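# Hang a framed picture by its wire on two wall hooks

## Task

Use both arms to hang the picture by the wire on its back over the two wall hooks. It must end up upright, with its face turned outward and level. It must be lowered onto the hooks, not dropped onto them; if it falls onto them, the task fails.

## Robot and tools

ROBOT. Two arms, left_arm and right_arm, each with a two-finger gripper. In the scene frame left_arm's base sits at (+0.035, +0.362, +0.010) m and right_arm's at (-0.006, -0.311, +0.028) m. Both are turned only slightly about z. A camera stand is bolted to the floor behind the arms.

FRAMES. The scene frame has its origin at table-top height, halfway between the nominal bases. +z is up, +x points out over the table, and left_arm is on the +y side. Image left and right do not follow arm names. Each arm reports its hand pose, velocities, targets and wrist-camera pose in its own base frame. Fixed cameras and the table are given in the scene frame. Motion offsets are taken along the current Hand target's own axes. The fingers point along the gripper's +z and close along its y. end_effector_position is the spot between the finger pads, just behind the tips.

execute_actions(actions, cameras). actions is a list of actions. Each action is a table of up to 15 rows, and each row is one control step of 1/30 s. A shorter table repeats its last row until 15 steps have run. Every row has 14 numbers in [-1, 1], always for both arms: left dx, dy, dz, rx, ry, rz, opening, then the same seven for the right arm. The six pose numbers are an offset, not a pose. They are measured from that arm's Hand target as it stood when the action began, along that target's axes. Every row counts from that same start, not from the previous row. Sending the same offset again moves the arm further. For scale, 1.0 is 0.6 m of travel or 180 degrees of turn. rx, ry, rz together form one rotation vector. Six zeros re-command the current Hand target. opening is absolute: +1 is fully open, about 87 mm between the pads. +0.5 is about 69 mm, 0 about 43, -0.5 about 18, and -1 is closed. A 0 is a real command, so resend the present opening to keep a gripper as it is. cameras lists names, or ["all"] or []. Images come back only for an empty actions list or when cameras asks for them.

move(target, speed, blend, opening_speed, blocking, cameras). target is either one 14-number row or a list of up to 15 such rows, laid out as above. Every row is an offset from the Hand targets at the start of the move, never from the previous row. The gripper runs a straight path there, with no collision avoidance. speed is the top path speed in m/s, 0.002 to 2.9, default 0.25; turning is capped at twice that number in rad/s. Give one value, or one per target. blend, in metres, rounds the corners of a list; 0 stops at each point. opening_speed, 0.2 or more per second on the -1..+1 scale, ramps the fingers gradually. blocking=false returns after about 0.5 s while the motion carries on. All paths finish together and stop after 10 s at most. The result adds a move: line with the ending, such as done, off_target, moving, held or fault, and any limits (paced = pose clipped, held = steps withheld). done means the arm rests within 10 mm and 2 degrees of its target. It does not say whether anything is touched.

wait(seconds 0 to 10) lets the scene run with the last commands held. stop brakes a running move. zoom_image(camera, region [x0, y0, x1, y1] in pixels, at most 504 by 504) enlarges part of that camera's newest image. finished_scene(scene) ends the scene for good; the picture must stay hung with nobody holding it.

RESULTS. Hand target is the last commanded pose after clipping, and the next offsets count from it. The gripper often rests short of it. The next command, even all zeros, asks for it again; if it still rests short, send the missing distance. grip_measured reads the finger position on the command scale, with up to about 1 mm of error. To hold something, command an opening about 0.04 below the reading at first touch for a firm grip, less for a lighter one. Tool commands shows what each gripper is currently told. Joint torques include the arm's own weight. Joint velocities may be omitted when all are within noise.

BEHAVIOUR AND CAUTIONS. Each step, the commanded orientation is clipped to within 40 degrees of the measured one. Friction and weight make grippers sag, tilt or stop short, most of all at long reach. Small moves may go sideways or not happen at all. Check the pose after each move and correct any tilt. Faster moves stray more and hit harder. An arm stopped against something keeps pushing; command its target back past the gripper to release it. Keep paths away from an arm's own base, which can flip the shoulder. Never let the grippers, wrist cameras or housings meet; the clearance check does not guard against that, and a press between the arms can end the scene. Also avoid strain on the camera cables. Carry the picture gently and keep it on or above the table. Lower the wire onto the hooks slowly rather than releasing the picture above them. Avoid hard hits on fixed things and avoid falls. Loose objects may get a brief push now and then. Motors heat when holding loads, stretching out or pushing. A MOTOR HOT line appears at 75 °C. At 90 °C the arm folds and idles, and at 100 °C it goes limp.

Joint ranges (rad): waist -2.618 to 3.054, shoulder 0 to 3.142, elbow 0 to 3.142 (straight 2.901), wrist pitch and wrist yaw each -1.571 to 1.571, wrist roll -2.094 to 2.094.

CAMERAS. cam_head_left, cam_head_right, cam_high, cam_left_wrist and cam_right_wrist, each 672x504. Their calibration is given in OpenCV form but may be off by a few degrees or millimetres. Wrist views can lag while their arm moves.

Each tool is called after "Emit:" in YAML: its name, and indented under it one key for each argument.

## Session

Emit:
execute_actions:
  actions: []

Scene clock: 0.00 s.
left_arm: end_effector_position=(+0.3717, +0.0186, +0.0371) grip_measured=+1.000 end_effector_quat_wxyz=(+0.561, -0.059, +0.821, +0.083) | right_arm: end_effector_position=(+0.3772, -0.0027, +0.0264) grip_measured=+0.988 end_effector_quat_wxyz=(+0.530, +0.003, +0.848, +0.005)
Joint positions: left_arm=[-0.075 1.577 0.341 0.857 -0.275 -0.032 1] | right_arm=[-0.017 1.583 0.4 0.728 -0.021 0.002 0.994]
Joint velocities: within noise
Joint torques (N m): no reading
Motor temperatures (°C): left_arm=[26 35 31 22 23 19 20] | right_arm=[19 26 30 29 22 22 21]
Heat: left arm: 35 °C; right arm: 30 °C.
Hand target: left_arm +0.3770, +0.0182, +0.0460; +0.573, -0.062, +0.813, +0.082 | right_arm +0.3850, -0.0029, +0.0387; +0.547, +0.002, +0.837, +0.005
Tool commands: left_gripper/opening=+1.0 right_gripper/opening=+1.0

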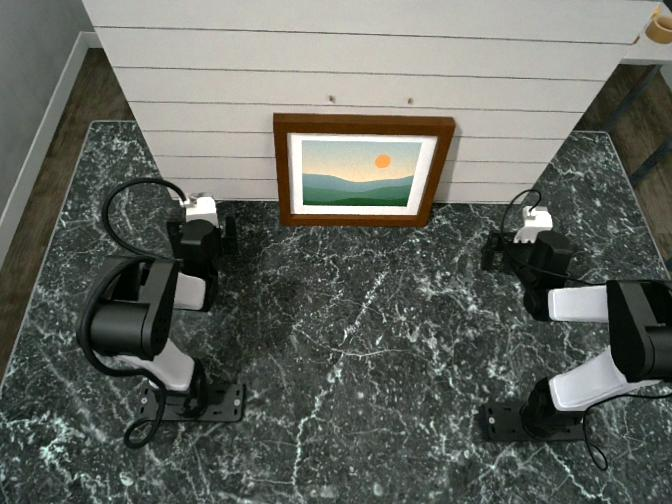

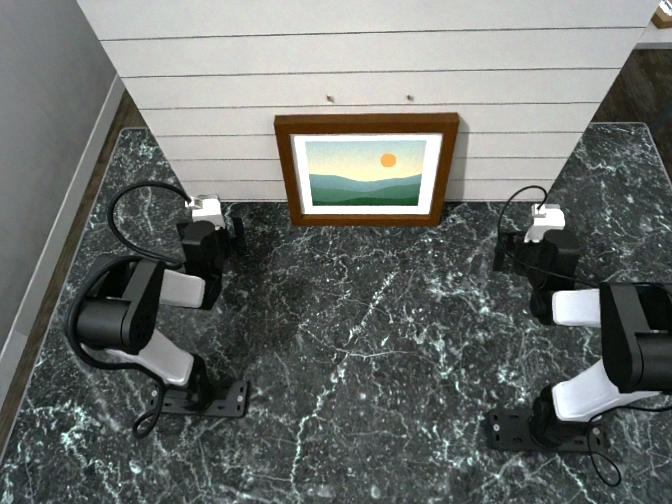

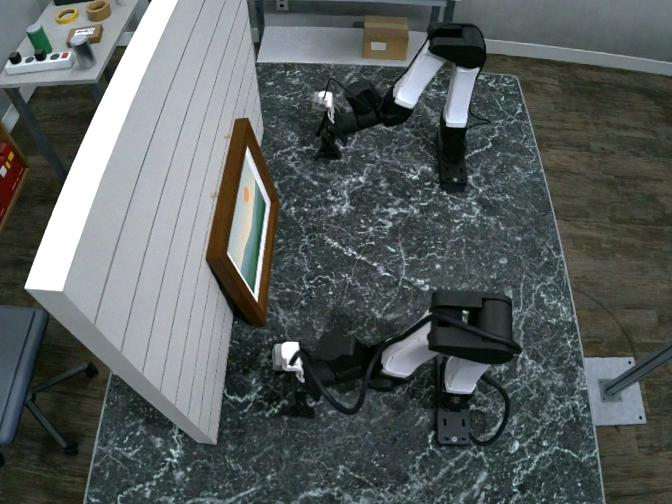

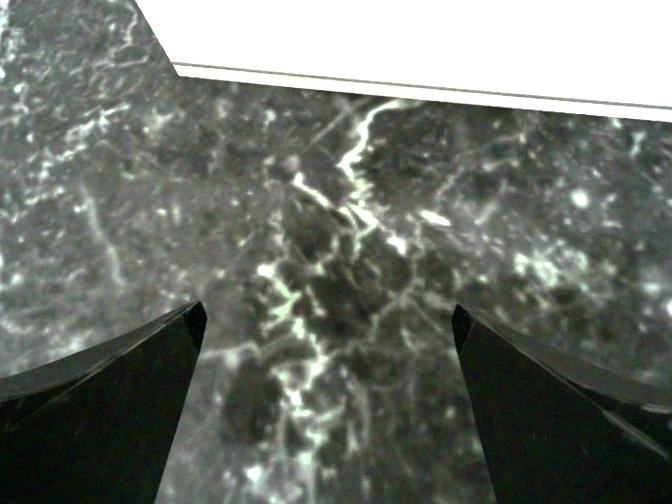

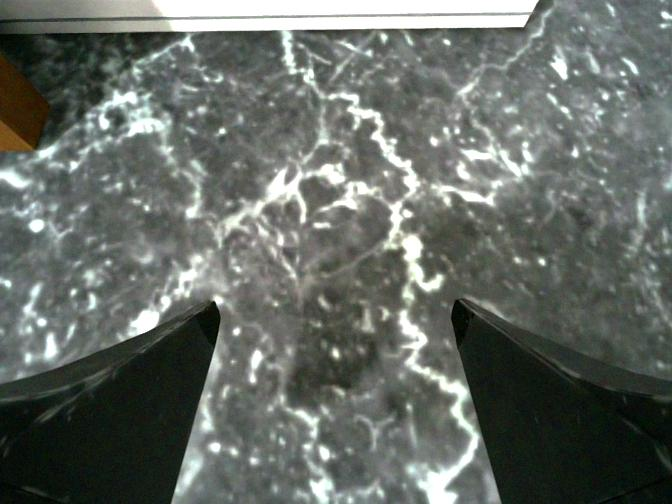

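Emit:
zoom_image:
  camera: "cam_head_left"
  region: [250, 70, 480, 240]

Emit:
zoom_image:
  camera: "cam_head_right"
  region: [250, 70, 480, 240]

Emit:
zoom_image:
  camera: "cam_high"
  region: [170, 100, 300, 340]

Emit:
zoom_image:
  camera: "cam_head_left"
  region: [320, 80, 430, 130]

Scaled by 2.191 from the camera's 672x504 image, which has a finer 960x720 frame.

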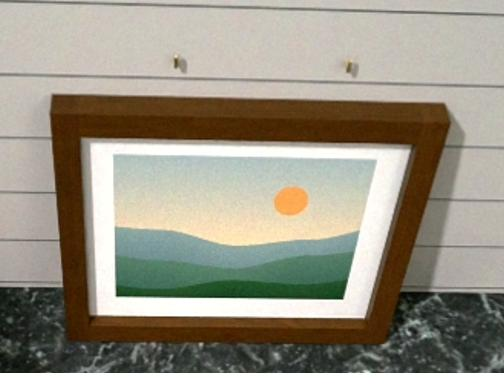

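Scaled by 2.191 from the camera's 672x504 image, which has a finer 960x720 frame.

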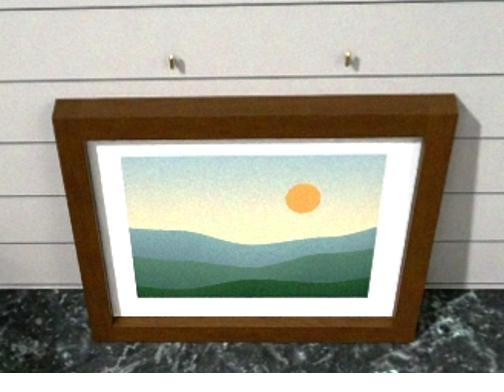

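Scaled by 2.100 from the camera's 672x504 image, which has a finer 960x720 frame.

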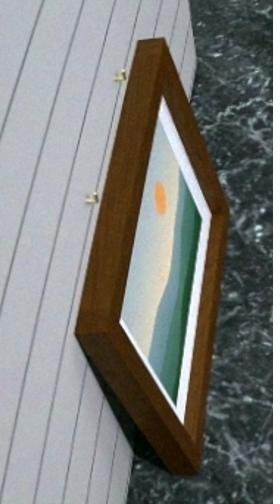

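Scaled by 4.582 from the camera's 672x504 image, which has a finer 960x720 frame.

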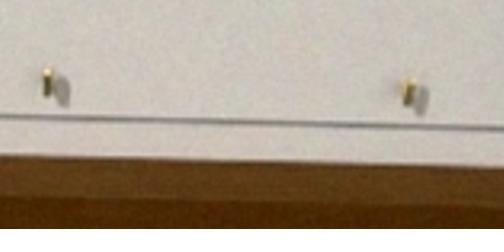

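Emit:
move:
  target: [-0.2208,-0.3032,-0.1037,0.0577,-0.0366,-0.004,1,-0.2187,0.2795,-0.0057,-0.0013,-0.0592,-0.004,1]
  cameras: ["all"]

Scene clock: 71.67 s.
left_arm: end_effector_position=(+0.3930, -0.1687, +0.1696) grip_measured=+1.000 end_effector_quat_wxyz=(+0.611, +0.007, +0.791, +0.013) | right_arm: end_effector_position=(+0.4253, +0.1587, +0.1479) grip_measured=+0.988 end_effector_quat_wxyz=(+0.610, -0.017, +0.792, -0.006)
Joint positions: left_arm=[-0.634 1.447 0.807 0.324 -0.621 -0.158 1] | right_arm=[0.536 1.565 0.817 0.452 0.504 0.115 0.994]
Joint torques (N m): left_arm=[-0.23 -4.97 7.84 1.85 -0.18 -0.21] | right_arm=[-0.36 -5.76 11.6 2.08 0.16 0.1]
Motor temperatures (°C): left_arm=[25 38 33 27 23 19 20] | right_arm=[19 29 34 34 21 21 21]
Heat: left arm: 38 °C; right arm: 34 °C.
Hand target: left_arm +0.3993, -0.1717, +0.1801; +0.623, -0.010, +0.782, +0.008 | right_arm +0.4344, +0.1636, +0.1621; +0.622, -0.004, +0.783, +0.003
Off the commanded pose: left_arm 0.013 m, 3 deg | right_arm 0.017 m, 3 deg.
move: off_target (left_arm, right_arm)
camera_calibration:
cam_left_wrist: T_world_to_cam=[[0.0111641, -0.999752, -0.0192551, -0.169921], [-0.892246, -0.00126682, -0.451548, 0.453665], [0.451412, 0.0222214, -0.892039, 0.126148], [0, 0, 0, 1]] pos_world=[0.349733, -0.172107, 0.314109]
cam_right_wrist: T_world_to_cam=[[0.0153529, -0.999773, 0.0147876, 0.149521], [-0.901652, -0.0202356, -0.431988, 0.473272], [0.432189, -0.00670105, -0.901758, 0.0898851], [0, 0, 0, 1]] pos_world=[0.385583, 0.159666, 0.283291]

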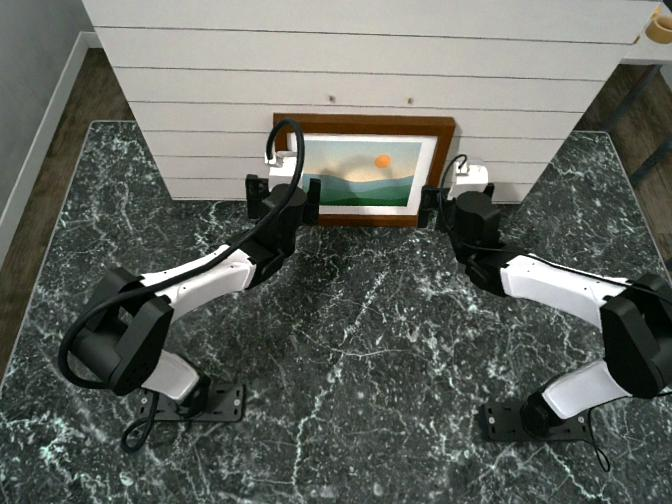

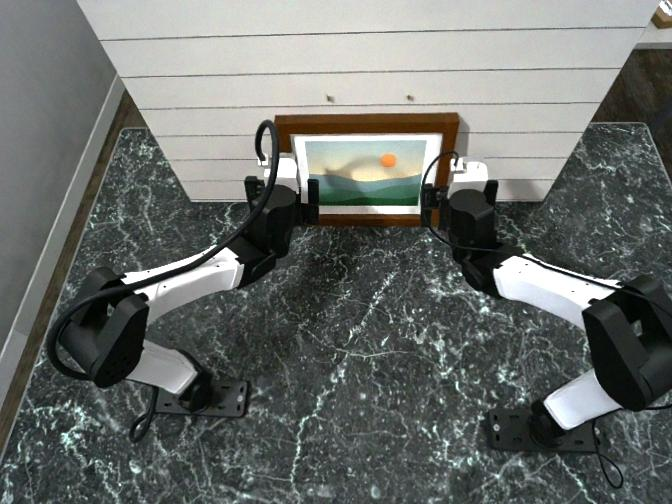

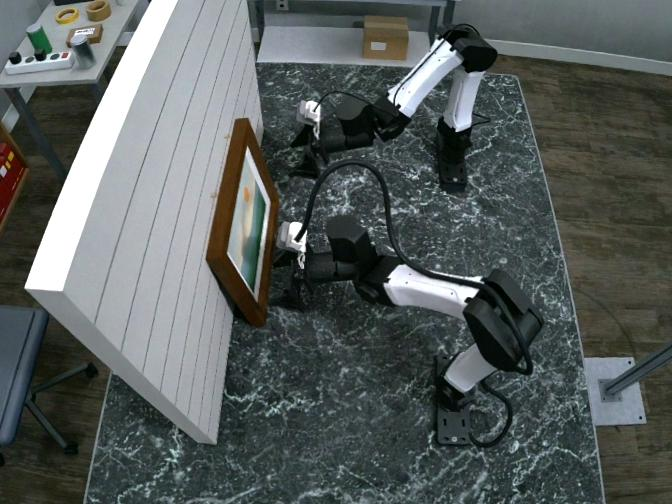

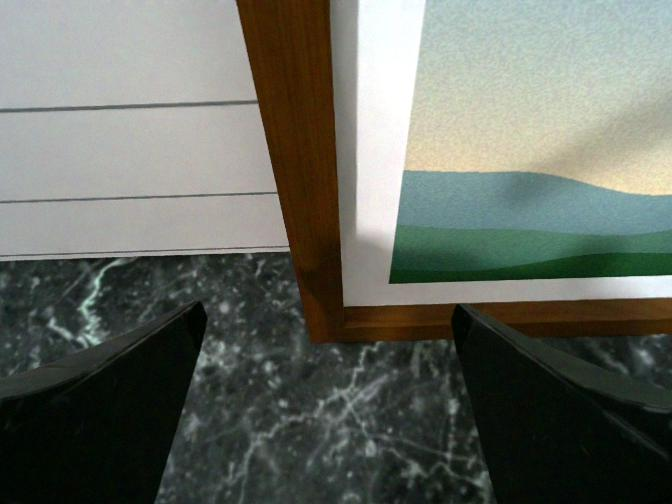

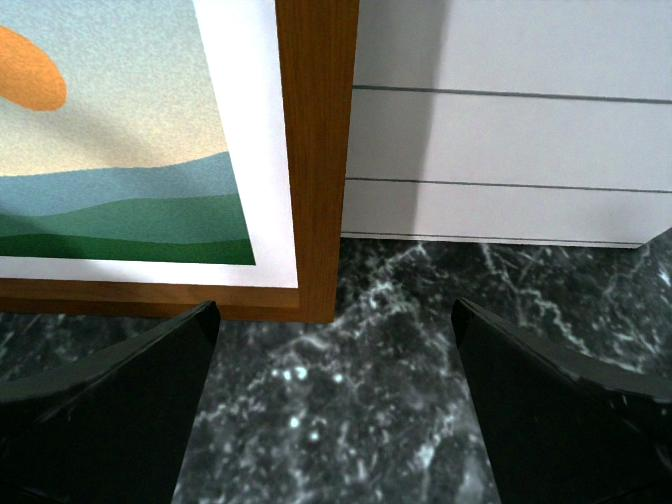

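Emit:
move:
  target: [-0.0513,0.0115,0.0667,0,-0.025,0,0.3,-0.0638,0.011,0.0733,0,-0.025,0,0.3]
  speed: 0.15
  cameras: ["cam_left_wrist","cam_right_wrist","cam_high"]

Scene clock: 88.17 s.
left_arm: end_effector_position=(+0.4347, -0.1582, +0.1867) grip_measured=+0.300 end_effector_quat_wxyz=(+0.637, -0.006, +0.770, +0.020) | right_arm: end_effector_position=(+0.4731, +0.1655, +0.1697) grip_measured=+0.300 end_effector_quat_wxyz=(+0.632, -0.007, +0.775, -0.006)
Joint positions: left_arm=[-0.55 1.546 0.896 0.424 -0.577 -0.102 0.65] | right_arm=[0.493 1.699 0.994 0.476 0.483 0.089 0.65]
Joint torques (N m): left_arm=[0.4 -5.57 8.4 2.01 0.13 -0.01] | right_arm=[-0.9 -6.79 12.23 2.38 -0.02 -0.17]
Heat: left arm: 38 °C; right arm: 35 °C.
Hand target: left_arm +0.4450, -0.1636, +0.2011; +0.653, -0.010, +0.757, +0.008 | right_arm +0.4859, +0.1706, +0.1894; +0.653, -0.003, +0.758, +0.003
Off the commanded pose: left_arm 0.019 m, 3 deg | right_arm 0.024 m, 3 deg.
move: off_target (left_arm, right_arm)
camera_calibration:
cam_left_wrist: T_world_to_cam=[[0.0413395, -0.999072, -0.0121052, -0.173866], [-0.859329, -0.0293708, -0.51058, 0.49103], [0.50975, 0.0315095, -0.859745, 0.0924391], [0, 0, 0, 1]] pos_world=[0.382023, -0.162195, 0.328079]
cam_right_wrist: T_world_to_cam=[[-0.000810849, -0.999997, 0.00223262, 0.16505], [-0.875614, -0.00036839, -0.483011, 0.518909], [0.483011, -0.00234656, -0.875611, 0.0596529], [0, 0, 0, 1]] pos_world=[0.425685, 0.165381, 0.302503]
Images, in order (width x height): cam_high 672x504, cam_left_wrist 672x504, cam_right_wrist 672x504.

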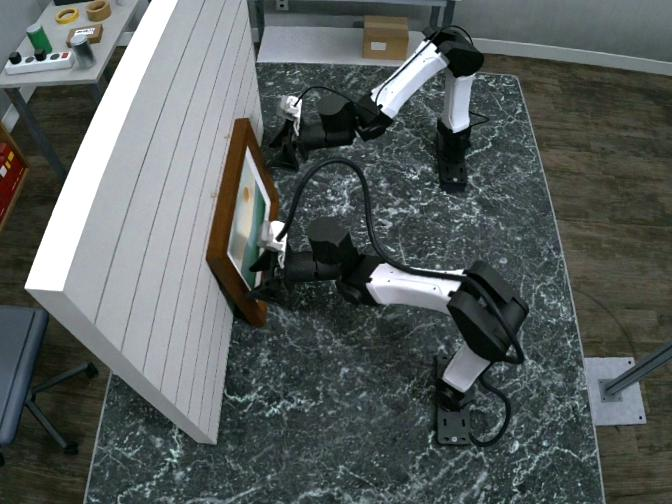

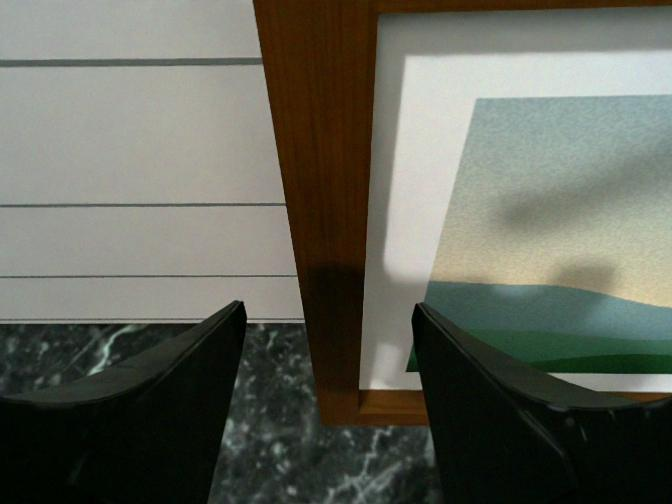

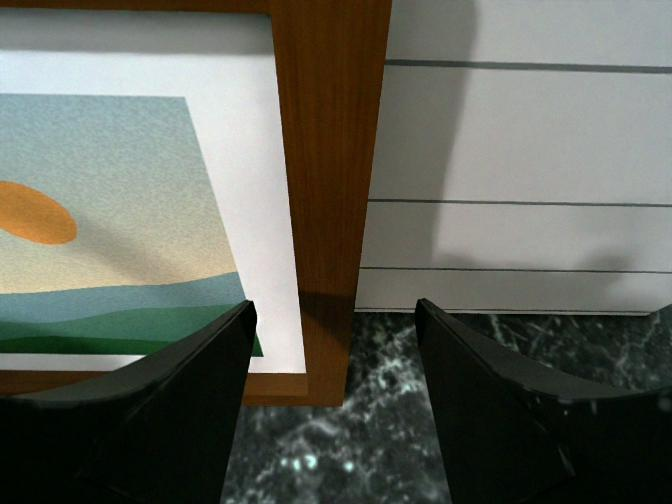

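Emit:
move:
  target: [0,0,0.0417,0,0,0,0.3,0,0,0.0417,0,0,0,0.3]
  speed: 0.06
  cameras: ["cam_left_wrist","cam_right_wrist","cam_high"]

Emit:
zoom_image:
  camera: "cam_high"
  region: [190, 100, 340, 340]

Scene clock: 95.37 s.
left_arm: end_effector_position=(+0.4593, -0.1581, +0.1834) grip_measured=+0.300 end_effector_quat_wxyz=(+0.637, -0.007, +0.771, +0.019) | right_arm: end_effector_position=(+0.4974, +0.1664, +0.1661) grip_measured=+0.300 end_effector_quat_wxyz=(+0.632, -0.007, +0.775, -0.005)
Joint positions: left_arm=[-0.511 1.631 0.968 0.442 -0.539 -0.094 0.65] | right_arm=[0.464 1.783 1.079 0.479 0.453 0.083 0.65]
Joint torques (N m): left_arm=[0.38 -6.3 8.38 2.03 0.14 0] | right_arm=[-0.92 -7.47 12.33 2.37 -0.02 -0.16]
Heat: left arm: 38 °C; right arm: 37 °C.
Hand target: left_arm +0.4697, -0.1632, +0.1974; +0.653, -0.009, +0.757, +0.008 | right_arm +0.5106, +0.1709, +0.1856; +0.653, -0.004, +0.758, +0.003
Off the commanded pose: left_arm 0.018 m, 3 deg | right_arm 0.024 m, 3 deg.
move: off_target (left_arm, right_arm)
camera_calibration:
cam_left_wrist: T_world_to_cam=[[0.0416049, -0.999084, -0.0100081, -0.175405], [-0.859626, -0.0306886, -0.510001, 0.510214], [0.509227, 0.0298217, -0.860116, 0.0771089], [0, 0, 0, 1]] pos_world=[0.406625, -0.161887, 0.324777]
cam_right_wrist: T_world_to_cam=[[-0.000413912, -1, 0.00050569, 0.166023], [-0.875787, 0.000118404, -0.482697, 0.538437], [0.482697, -0.000642671, -0.875787, 0.0446274], [0, 0, 0, 1]] pos_world=[0.450084, 0.165988, 0.298902]
Images, in order (width x height): cam_high 672x504, cam_left_wrist 672x504, cam_right_wrist 672x504.

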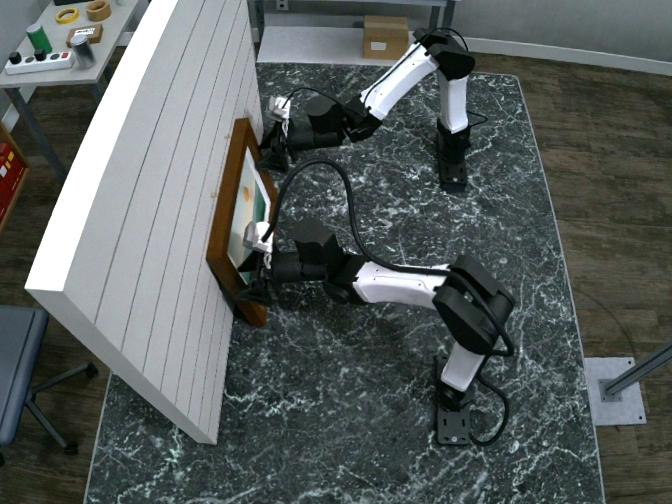

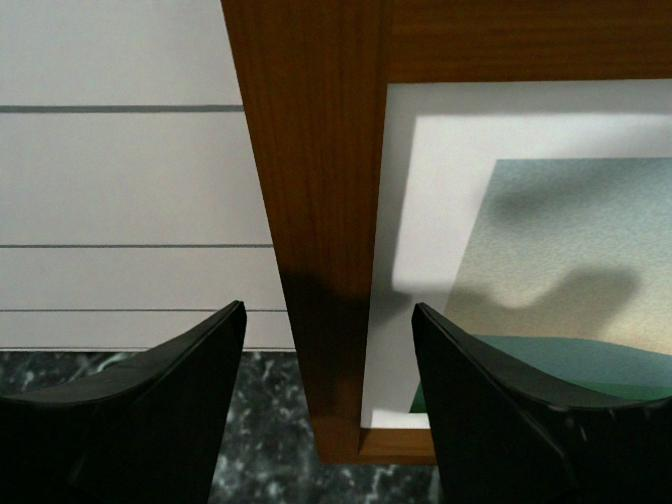

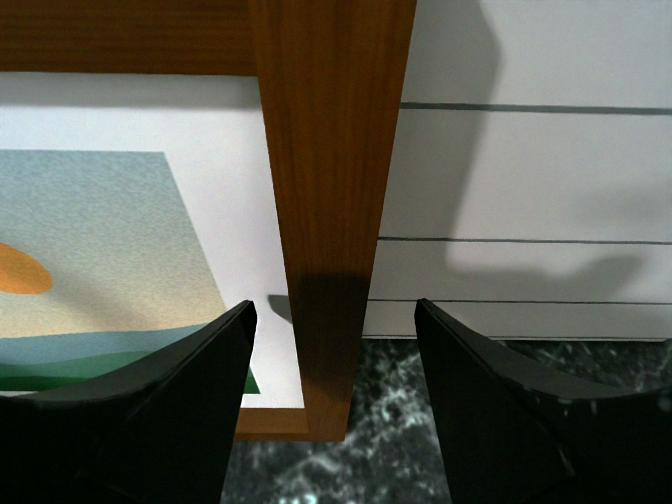

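Scaled by 2.100 from the camera's 672x504 image, which has a finer 960x720 frame.

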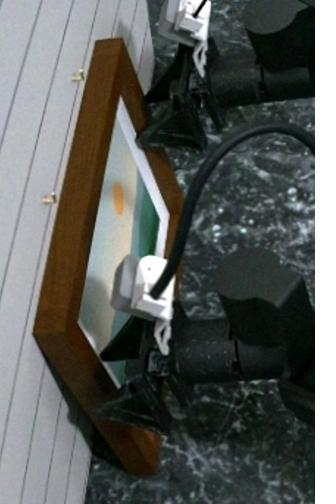

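Emit:
move:
  target:
    - [0,0,0.0133,0,0,0,0.3,0,0,0.0133,0,0,0,0.3]
    - [0,0,0.0133,0,0,0,-0.9,0,0,0.0133,0,0,0,-0.9]
  speed: 0.04
  opening_speed: 0.6
  cameras: ["cam_left_wrist","cam_right_wrist"]

Scene clock: 107.07 s.
left_arm: end_effector_position=(+0.4662, -0.1604, +0.1824) grip_measured=-0.338 end_effector_quat_wxyz=(+0.636, +0.000, +0.772, +0.015) | right_arm: end_effector_position=(+0.5055, +0.1661, +0.1650) grip_measured=-0.356 end_effector_quat_wxyz=(+0.632, -0.007, +0.775, -0.005)
Joint positions: left_arm=[-0.5 1.654 0.99 0.443 -0.512 -0.086 0.331] | right_arm=[0.454 1.81 1.107 0.479 0.443 0.08 0.322]
Joint torques (N m): left_arm=[0.47 -6.17 8.53 2.06 0.02 -0.06] | right_arm=[-0.79 -7.65 12.44 2.36 -0.01 -0.14]
Motor temperatures (°C): left_arm=[25 39 37 31 23 19 20] | right_arm=[19 29 39 35 21 21 20]
Heat: left arm: 39 °C; right arm: 39 °C.
Hand target: left_arm +0.4776, -0.1629, +0.1962; +0.653, -0.009, +0.757, +0.008 | right_arm +0.5185, +0.1709, +0.1844; +0.653, -0.003, +0.758, +0.003
Off the commanded pose: left_arm 0.018 m, 3 deg | right_arm 0.024 m, 3 deg.
move: off_target (left_arm, right_arm); target 2's new opening was sent with right_arm's hand 0.024 m and 3 deg from that target
camera_calibration:
cam_left_wrist: T_world_to_cam=[[0.0245951, -0.999612, -0.0130833, -0.169569], [-0.861409, -0.0145497, -0.507704, 0.518557], [0.507316, 0.0237571, -0.861432, 0.0729335], [0, 0, 0, 1]] pos_world=[0.41386, -0.163691, 0.323882]
cam_right_wrist: T_world_to_cam=[[0.000381382, -1, 0.000723053, 0.165399], [-0.875614, -0.000683187, -0.483012, 0.545149], [0.483012, -0.000448903, -0.875614, 0.0395258], [0, 0, 0, 1]] pos_world=[0.458185, 0.165789, 0.297803]
Images, in order (width x height): cam_left_wrist 672x504, cam_right_wrist 672x504.

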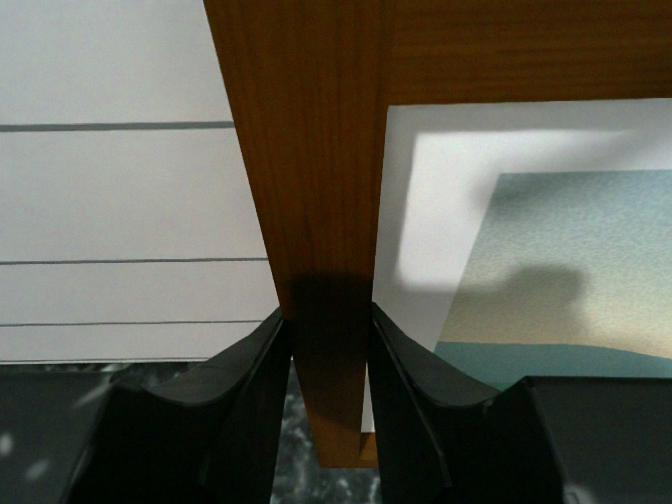

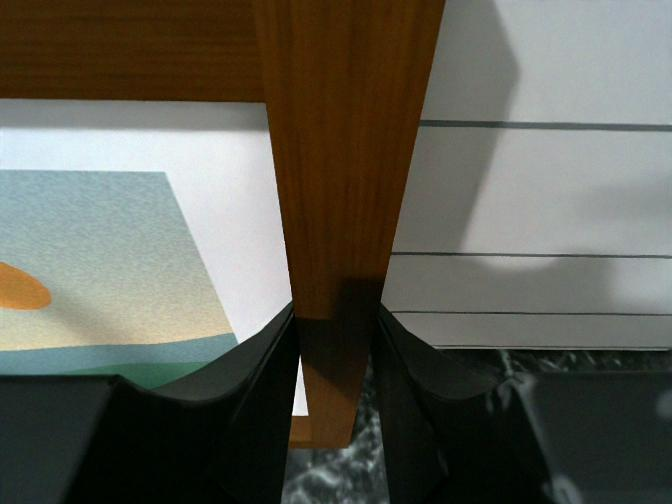

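Emit:
move:
  target:
    - [-0.0396,0,-0.0733,0,0,0,-0.9,-0.0396,0,-0.0733,0,0,0,-0.9]
    - [-0.1163,0,-0.2365,0,-0.2,0,-0.9,-0.1163,0,-0.2365,0,-0.2,0,-0.9]
  speed: 0.12
  blend: 0.02
  cameras: ["all"]

Emit:
zoom_image:
  camera: "cam_high"
  region: [190, 80, 370, 340]

Scene clock: 119.17 s.
left_arm: end_effector_position=(+0.3538, -0.1626, +0.2564) grip_measured=-0.335 end_effector_quat_wxyz=(+0.816, +0.002, +0.577, +0.022) | right_arm: end_effector_position=(+0.3958, +0.1654, +0.2420) grip_measured=-0.353 end_effector_quat_wxyz=(+0.815, -0.009, +0.580, -0.011)
Joint positions: left_arm=[-0.767 1.465 0.473 1.458 -0.734 0.355 0.332] | right_arm=[0.655 1.614 0.562 1.464 0.61 -0.275 0.323]
Joint torques (N m): left_arm=[-0.81 -4.7 5.42 2.52 0.53 0.47] | right_arm=[0.64 -6.69 6.91 3.03 -0.44 -0.47]
Heat: left arm: 40 °C; right arm: 40 °C.
Hand target: left_arm +0.3475, -0.1661, +0.2861; +0.855, -0.007, +0.518, +0.010 | right_arm +0.3885, +0.1698, +0.2745; +0.855, -0.003, +0.519, +0.004
Off the commanded pose: left_arm 0.031 m, 8 deg | right_arm 0.033 m, 9 deg.
joint sent to its limit (left arm) — joint 4 (wrist pitch), upper limit. The joint targets still meet the commanded pose.
joint sent to its limit (right arm) — joint 4 (wrist pitch), upper limit. The joint targets still meet the commanded pose.
move: off_target (left_arm, right_arm)
camera_calibration:
cam_left_wrist: T_world_to_cam=[[0.0346265, -0.999272, -0.0159891, -0.170722], [-0.484798, -0.00280448, -0.874622, 0.422054], [0.873941, 0.0380365, -0.484542, -0.0302873], [0, 0, 0, 1]] pos_world=[0.236992, -0.168262, 0.351732]
cam_right_wrist: T_world_to_cam=[[-0.00228049, -0.999924, 0.012149, 0.162967], [-0.506157, -0.00932361, -0.862391, 0.433274], [0.862438, -0.00811598, -0.506097, -0.0782689], [0, 0, 0, 1]] pos_world=[0.287178, 0.166359, 0.33206]

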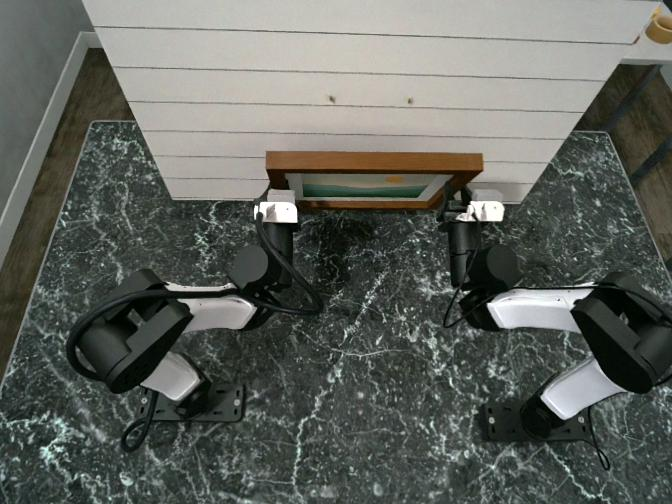

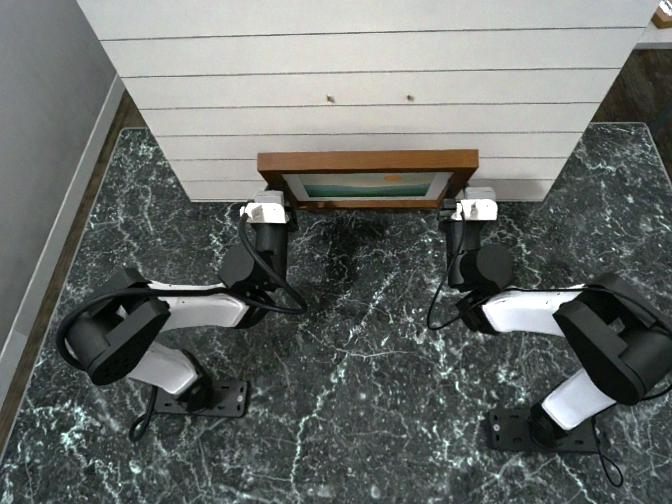

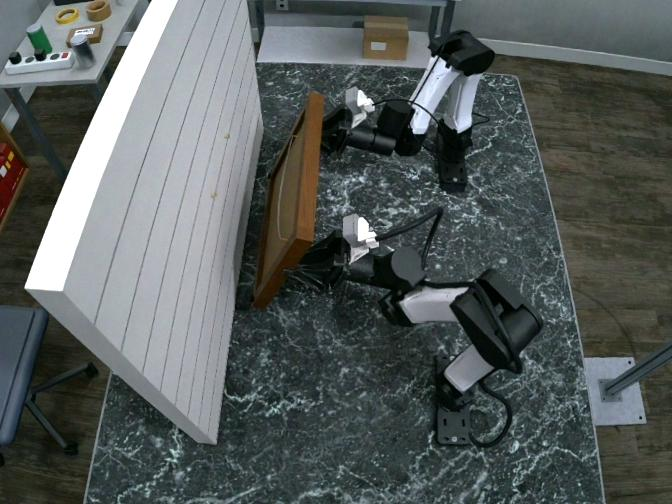

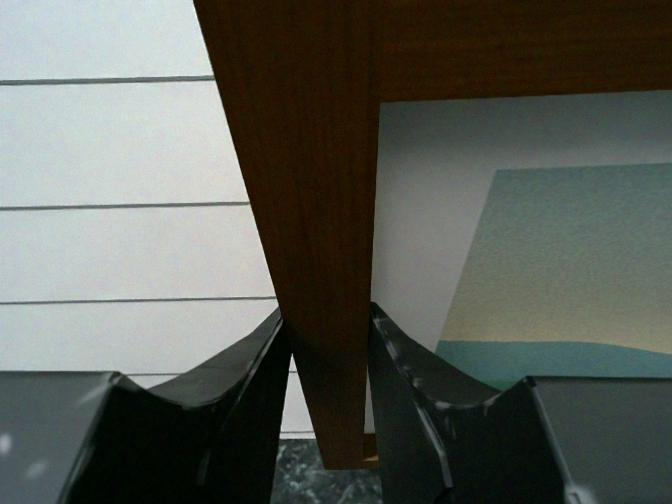

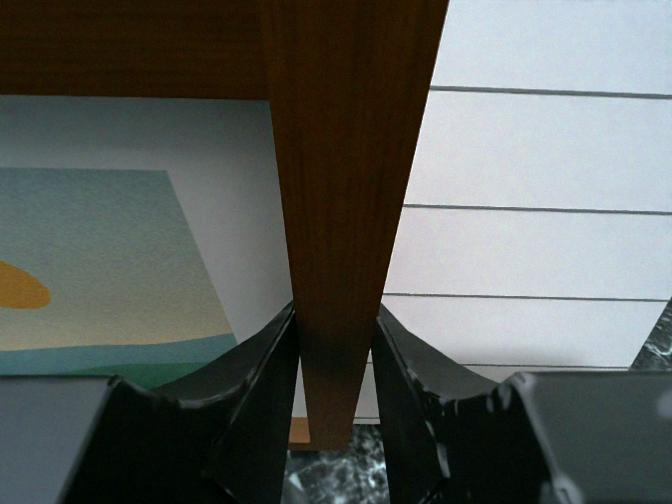

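Scaled by 1.938 from the camera's 672x504 image, which has a finer 960x720 frame.

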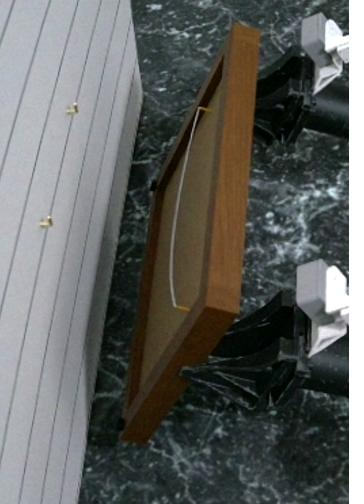

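Emit:
move:
  target: [-0.1037,-0.0175,0.241,0,0.147,0,-0.9,-0.0979,-0.0175,0.2361,0,0.147,0,-0.9]
  speed: 0.12
  cameras: ["all"]

Emit:
zoom_image:
  camera: "cam_high"
  region: [170, 60, 350, 320]

Emit:
zoom_image:
  camera: "cam_head_left"
  region: [230, 50, 500, 240]

Scene clock: 164.13 s.
left_arm: end_effector_position=(+0.4410, -0.1704, +0.3639) grip_measured=-0.333 end_effector_quat_wxyz=(+0.672, +0.006, +0.740, +0.028) | right_arm: end_effector_position=(+0.4805, +0.1559, +0.3421) grip_measured=-0.352 end_effector_quat_wxyz=(+0.669, -0.006, +0.743, -0.008)
Joint positions: left_arm=[-0.583 1.51 1.484 -0.091 -0.613 -0.019 0.334] | right_arm=[0.47 1.587 1.478 -0.007 0.471 0.034 0.324]
Joint torques (N m): left_arm=[-0.16 -6.97 10.17 2.5 0.06 0.2] | right_arm=[-0.02 -7.86 15.01 2.8 -0.01 -0.43]
Motor temperatures (°C): left_arm=[25 38 37 36 23 19 21] | right_arm=[20 29 38 39 21 21 21]
Heat: left arm: 38 °C; right arm: 39 °C.
Hand target: left_arm +0.4472, -0.1741, +0.4080; +0.714, -0.009, +0.700, +0.009 | right_arm +0.4871, +0.1602, +0.3919; +0.713, -0.003, +0.701, +0.003
Off the commanded pose: left_arm 0.045 m, 7 deg | right_arm 0.051 m, 7 deg.
move: off_target (left_arm, right_arm)
camera_calibration:
cam_left_wrist: T_world_to_cam=[[0.0348455, -0.998677, -0.0378043, -0.171964], [-0.808877, -0.00596667, -0.587947, 0.59628], [0.586944, 0.0510663, -0.808015, 0.19242], [0, 0, 0, 1]] pos_world=[0.375369, -0.178005, 0.499559]
cam_right_wrist: T_world_to_cam=[[-0.0047022, -0.999985, 0.00286803, 0.156797], [-0.824328, 0.00225257, -0.566108, 0.612123], [0.566093, -0.00502615, -0.824326, 0.149996], [0, 0, 0, 1]] pos_world=[0.420416, 0.15617, 0.469723]

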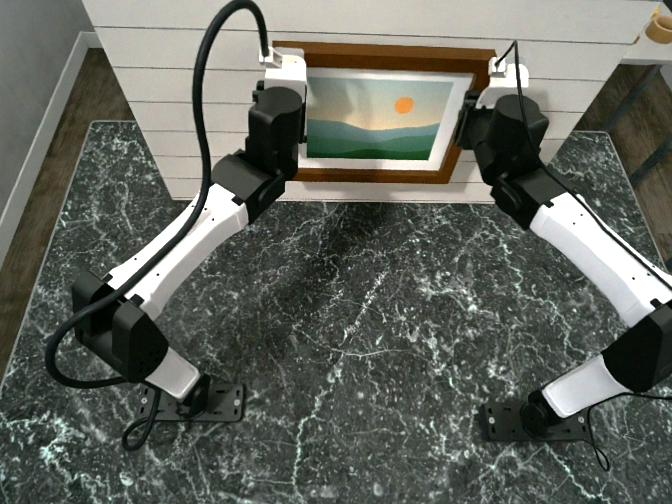

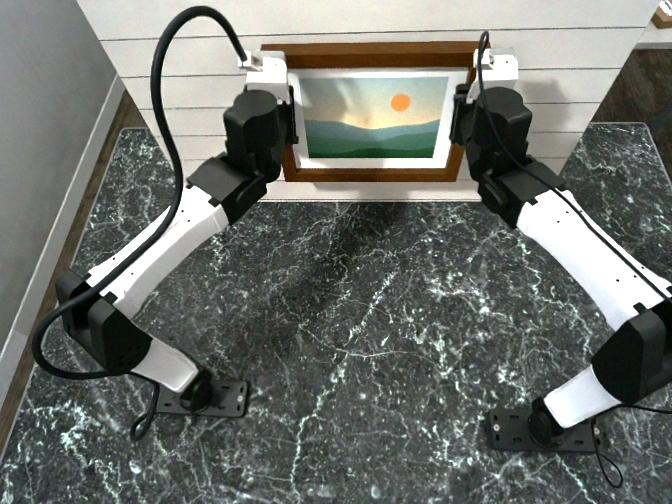

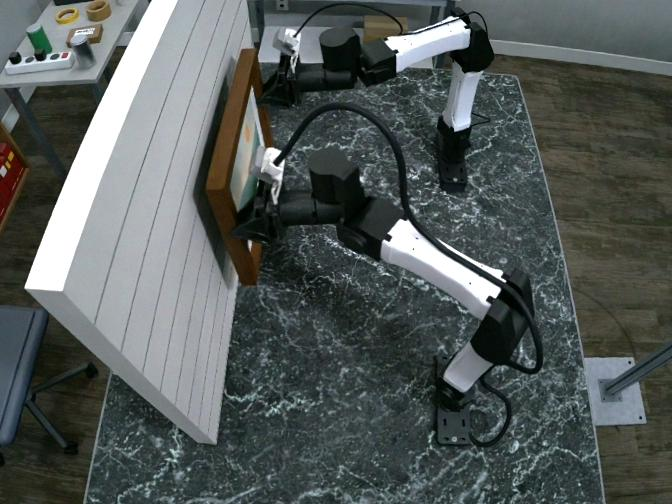

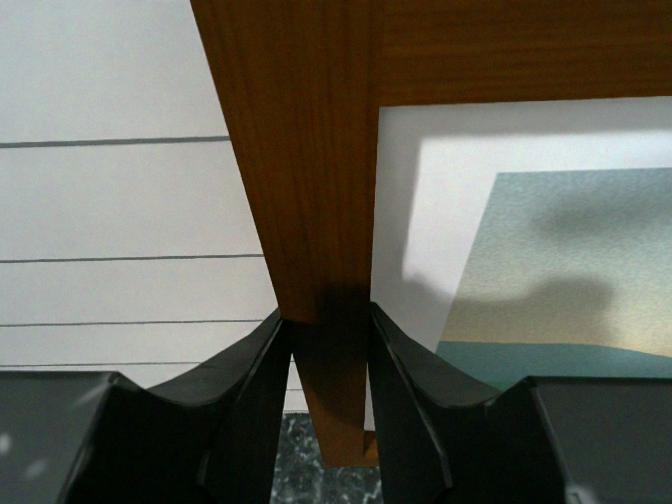

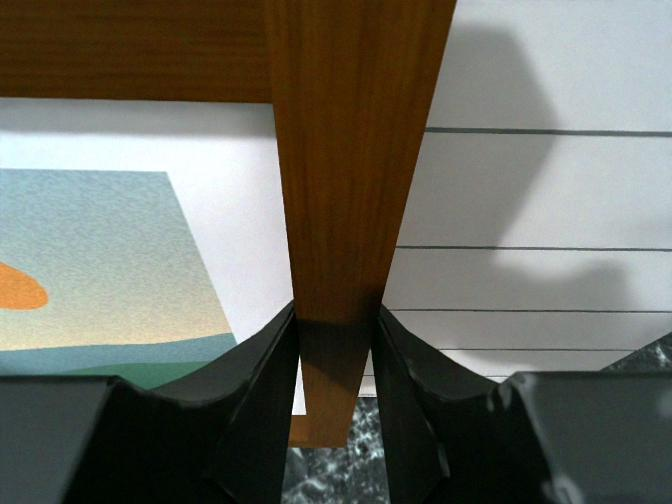

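Scaled by 1.938 from the camera's 672x504 image, which has a finer 960x720 frame.

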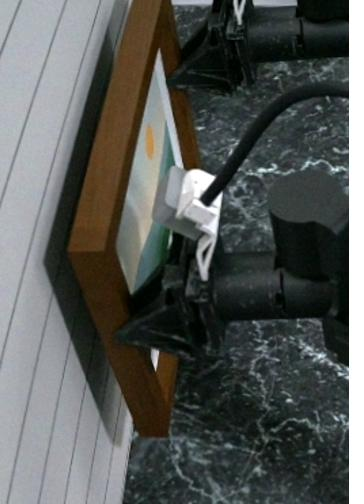

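Scaled by 1.867 from the camera's 672x504 image, which has a finer 960x720 frame.

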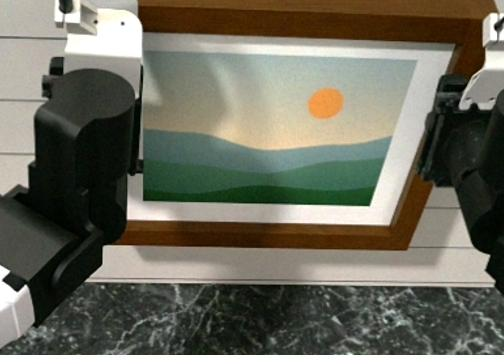

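Emit:
move:
  target:
    - [-0.055,0,0,0,-0.02,0,-0.9,-0.063,0,0,0,-0.022,0,-0.9]
    - [-0.055,0,0.058,0,-0.02,0,-0.9,-0.063,0,0.058,0,-0.022,0,-0.9]
  speed: 0.1
  blend: 0.02
  cameras: ["cam_high","cam_head_left"]

Emit:
zoom_image:
  camera: "cam_high"
  region: [170, 60, 300, 290]

Scene clock: 171.57 s.
left_arm: end_effector_position=(+0.4759, -0.1692, +0.3910) grip_measured=-0.330 end_effector_quat_wxyz=(+0.689, +0.004, +0.724, +0.029) | right_arm: end_effector_position=(+0.5145, +0.1560, +0.3715) grip_measured=-0.352 end_effector_quat_wxyz=(+0.686, -0.006, +0.727, -0.010)
Joint positions: left_arm=[-0.53 1.626 1.661 -0.094 -0.566 0.015 0.335] | right_arm=[0.433 1.708 1.678 -0.034 0.439 0.003 0.324]
Joint torques (N m): left_arm=[-0.21 -7.87 10.67 2.58 0.13 0.24] | right_arm=[-0.1 -8.65 16.12 2.95 -0.09 -0.44]
Heat: left arm: 39 °C; right arm: 39 °C.
Hand target: left_arm +0.4814, -0.1732, +0.4418; +0.735, -0.008, +0.678, +0.009 | right_arm +0.5213, +0.1605, +0.4305; +0.737, -0.003, +0.676, +0.003
Off the commanded pose: left_arm 0.051 m, 8 deg | right_arm 0.059 m, 8 deg.
move: off_target (left_arm, right_arm); blend cut to 0.0174 m at target 1
Images, in order (width x height): cam_head_left 672x504, cam_high 672x504.

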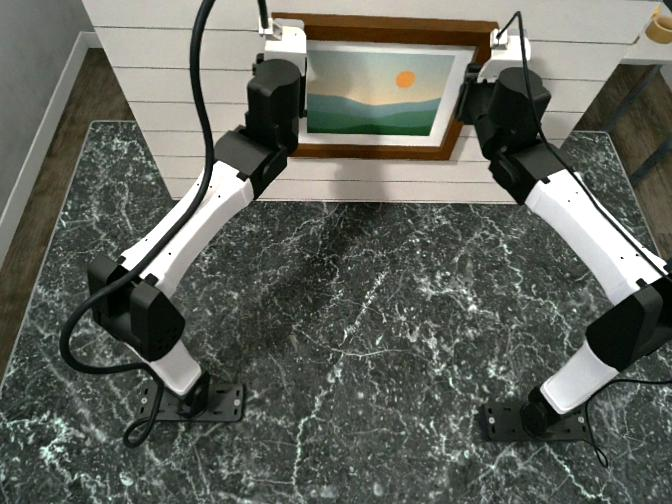

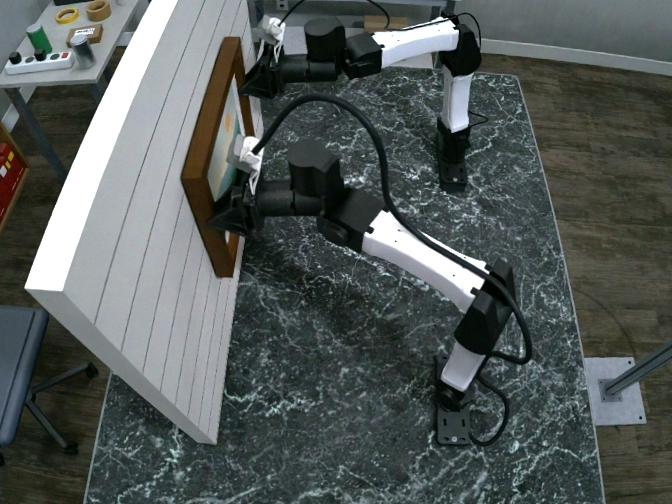

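Scaled by 2.191 from the camera's 672x504 image, which has a finer 960x720 frame.

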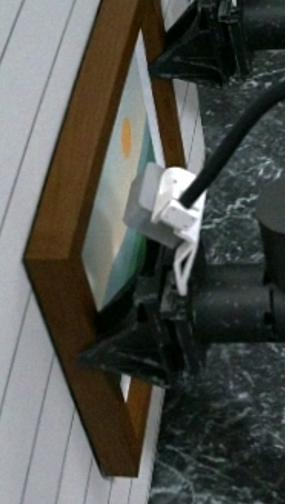

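Emit:
move:
  target: [0.002,0,0.03,0,0,0,-0.9,0.002,0,0.03,0,0,0,-0.9]
  speed: 0.04
  cameras: ["cam_high","cam_head_right","cam_left_wrist"]

Emit:
zoom_image:
  camera: "cam_high"
  region: [170, 60, 300, 290]

Scene clock: 176.67 s.
left_arm: end_effector_position=(+0.4771, -0.1677, +0.3915) grip_measured=-0.330 end_effector_quat_wxyz=(+0.678, +0.004, +0.735, +0.031) | right_arm: end_effector_position=(+0.5158, +0.1539, +0.3719) grip_measured=-0.350 end_effector_quat_wxyz=(+0.673, -0.005, +0.739, -0.014)
Joint positions: left_arm=[-0.524 1.643 1.714 -0.164 -0.562 0 0.335] | right_arm=[0.428 1.729 1.742 -0.117 0.441 0.017 0.325]
Joint torques (N m): left_arm=[1.11 -5.49 10.77 3.17 0.27 0.35] | right_arm=[-1.2 -6.13 16.02 3.74 -0.24 -0.56]
Heat: left arm: 39 °C; right arm: 42 °C.
Hand target: left_arm +0.4994, -0.1728, +0.4420; +0.735, -0.008, +0.678, +0.009 | right_arm +0.5393, +0.1608, +0.4307; +0.737, -0.003, +0.676, +0.003
Off the commanded pose: left_arm 0.055 m, 10 deg | right_arm 0.064 m, 11 deg.
move: off_target (left_arm, right_arm)
camera_calibration:
cam_left_wrist: T_world_to_cam=[[0.0412369, -0.998366, -0.0395611, -0.171799], [-0.799382, -0.00921263, -0.600753, 0.641729], [0.599406, 0.0563976, -0.798456, 0.184636], [0, 0, 0, 1]] pos_world=[0.409399, -0.17602, 0.526148]
Images, in order (width x height): cam_head_right 672x504, cam_high 672x504, cam_left_wrist 672x504.

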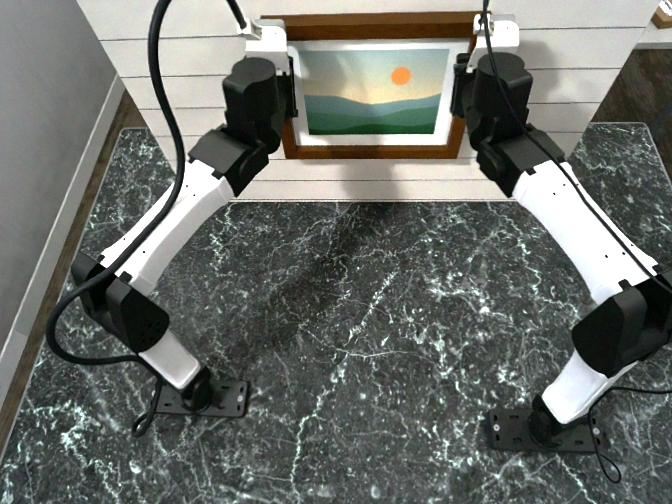

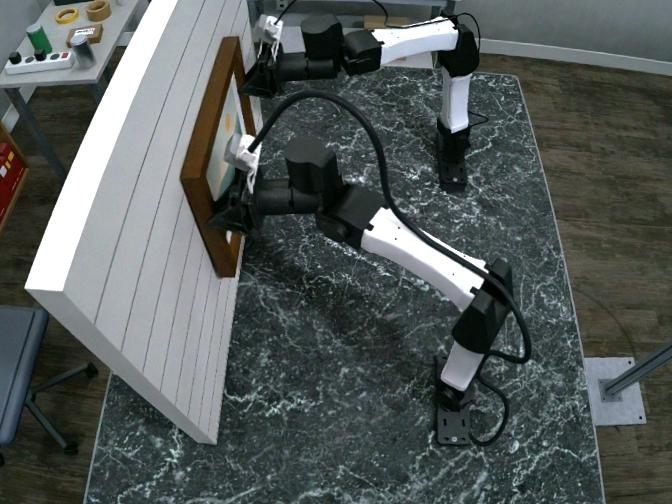

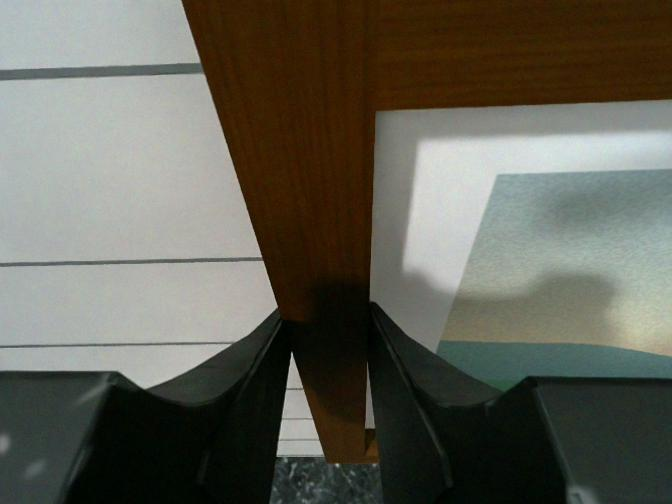

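Scaled by 2.191 from the camera's 672x504 image, which has a finer 960x720 frame.

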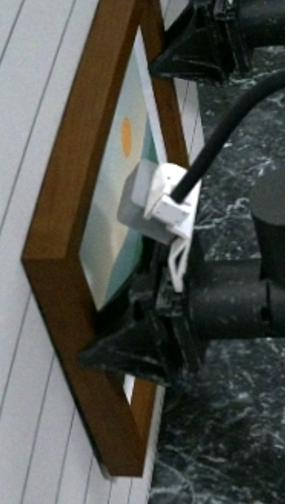

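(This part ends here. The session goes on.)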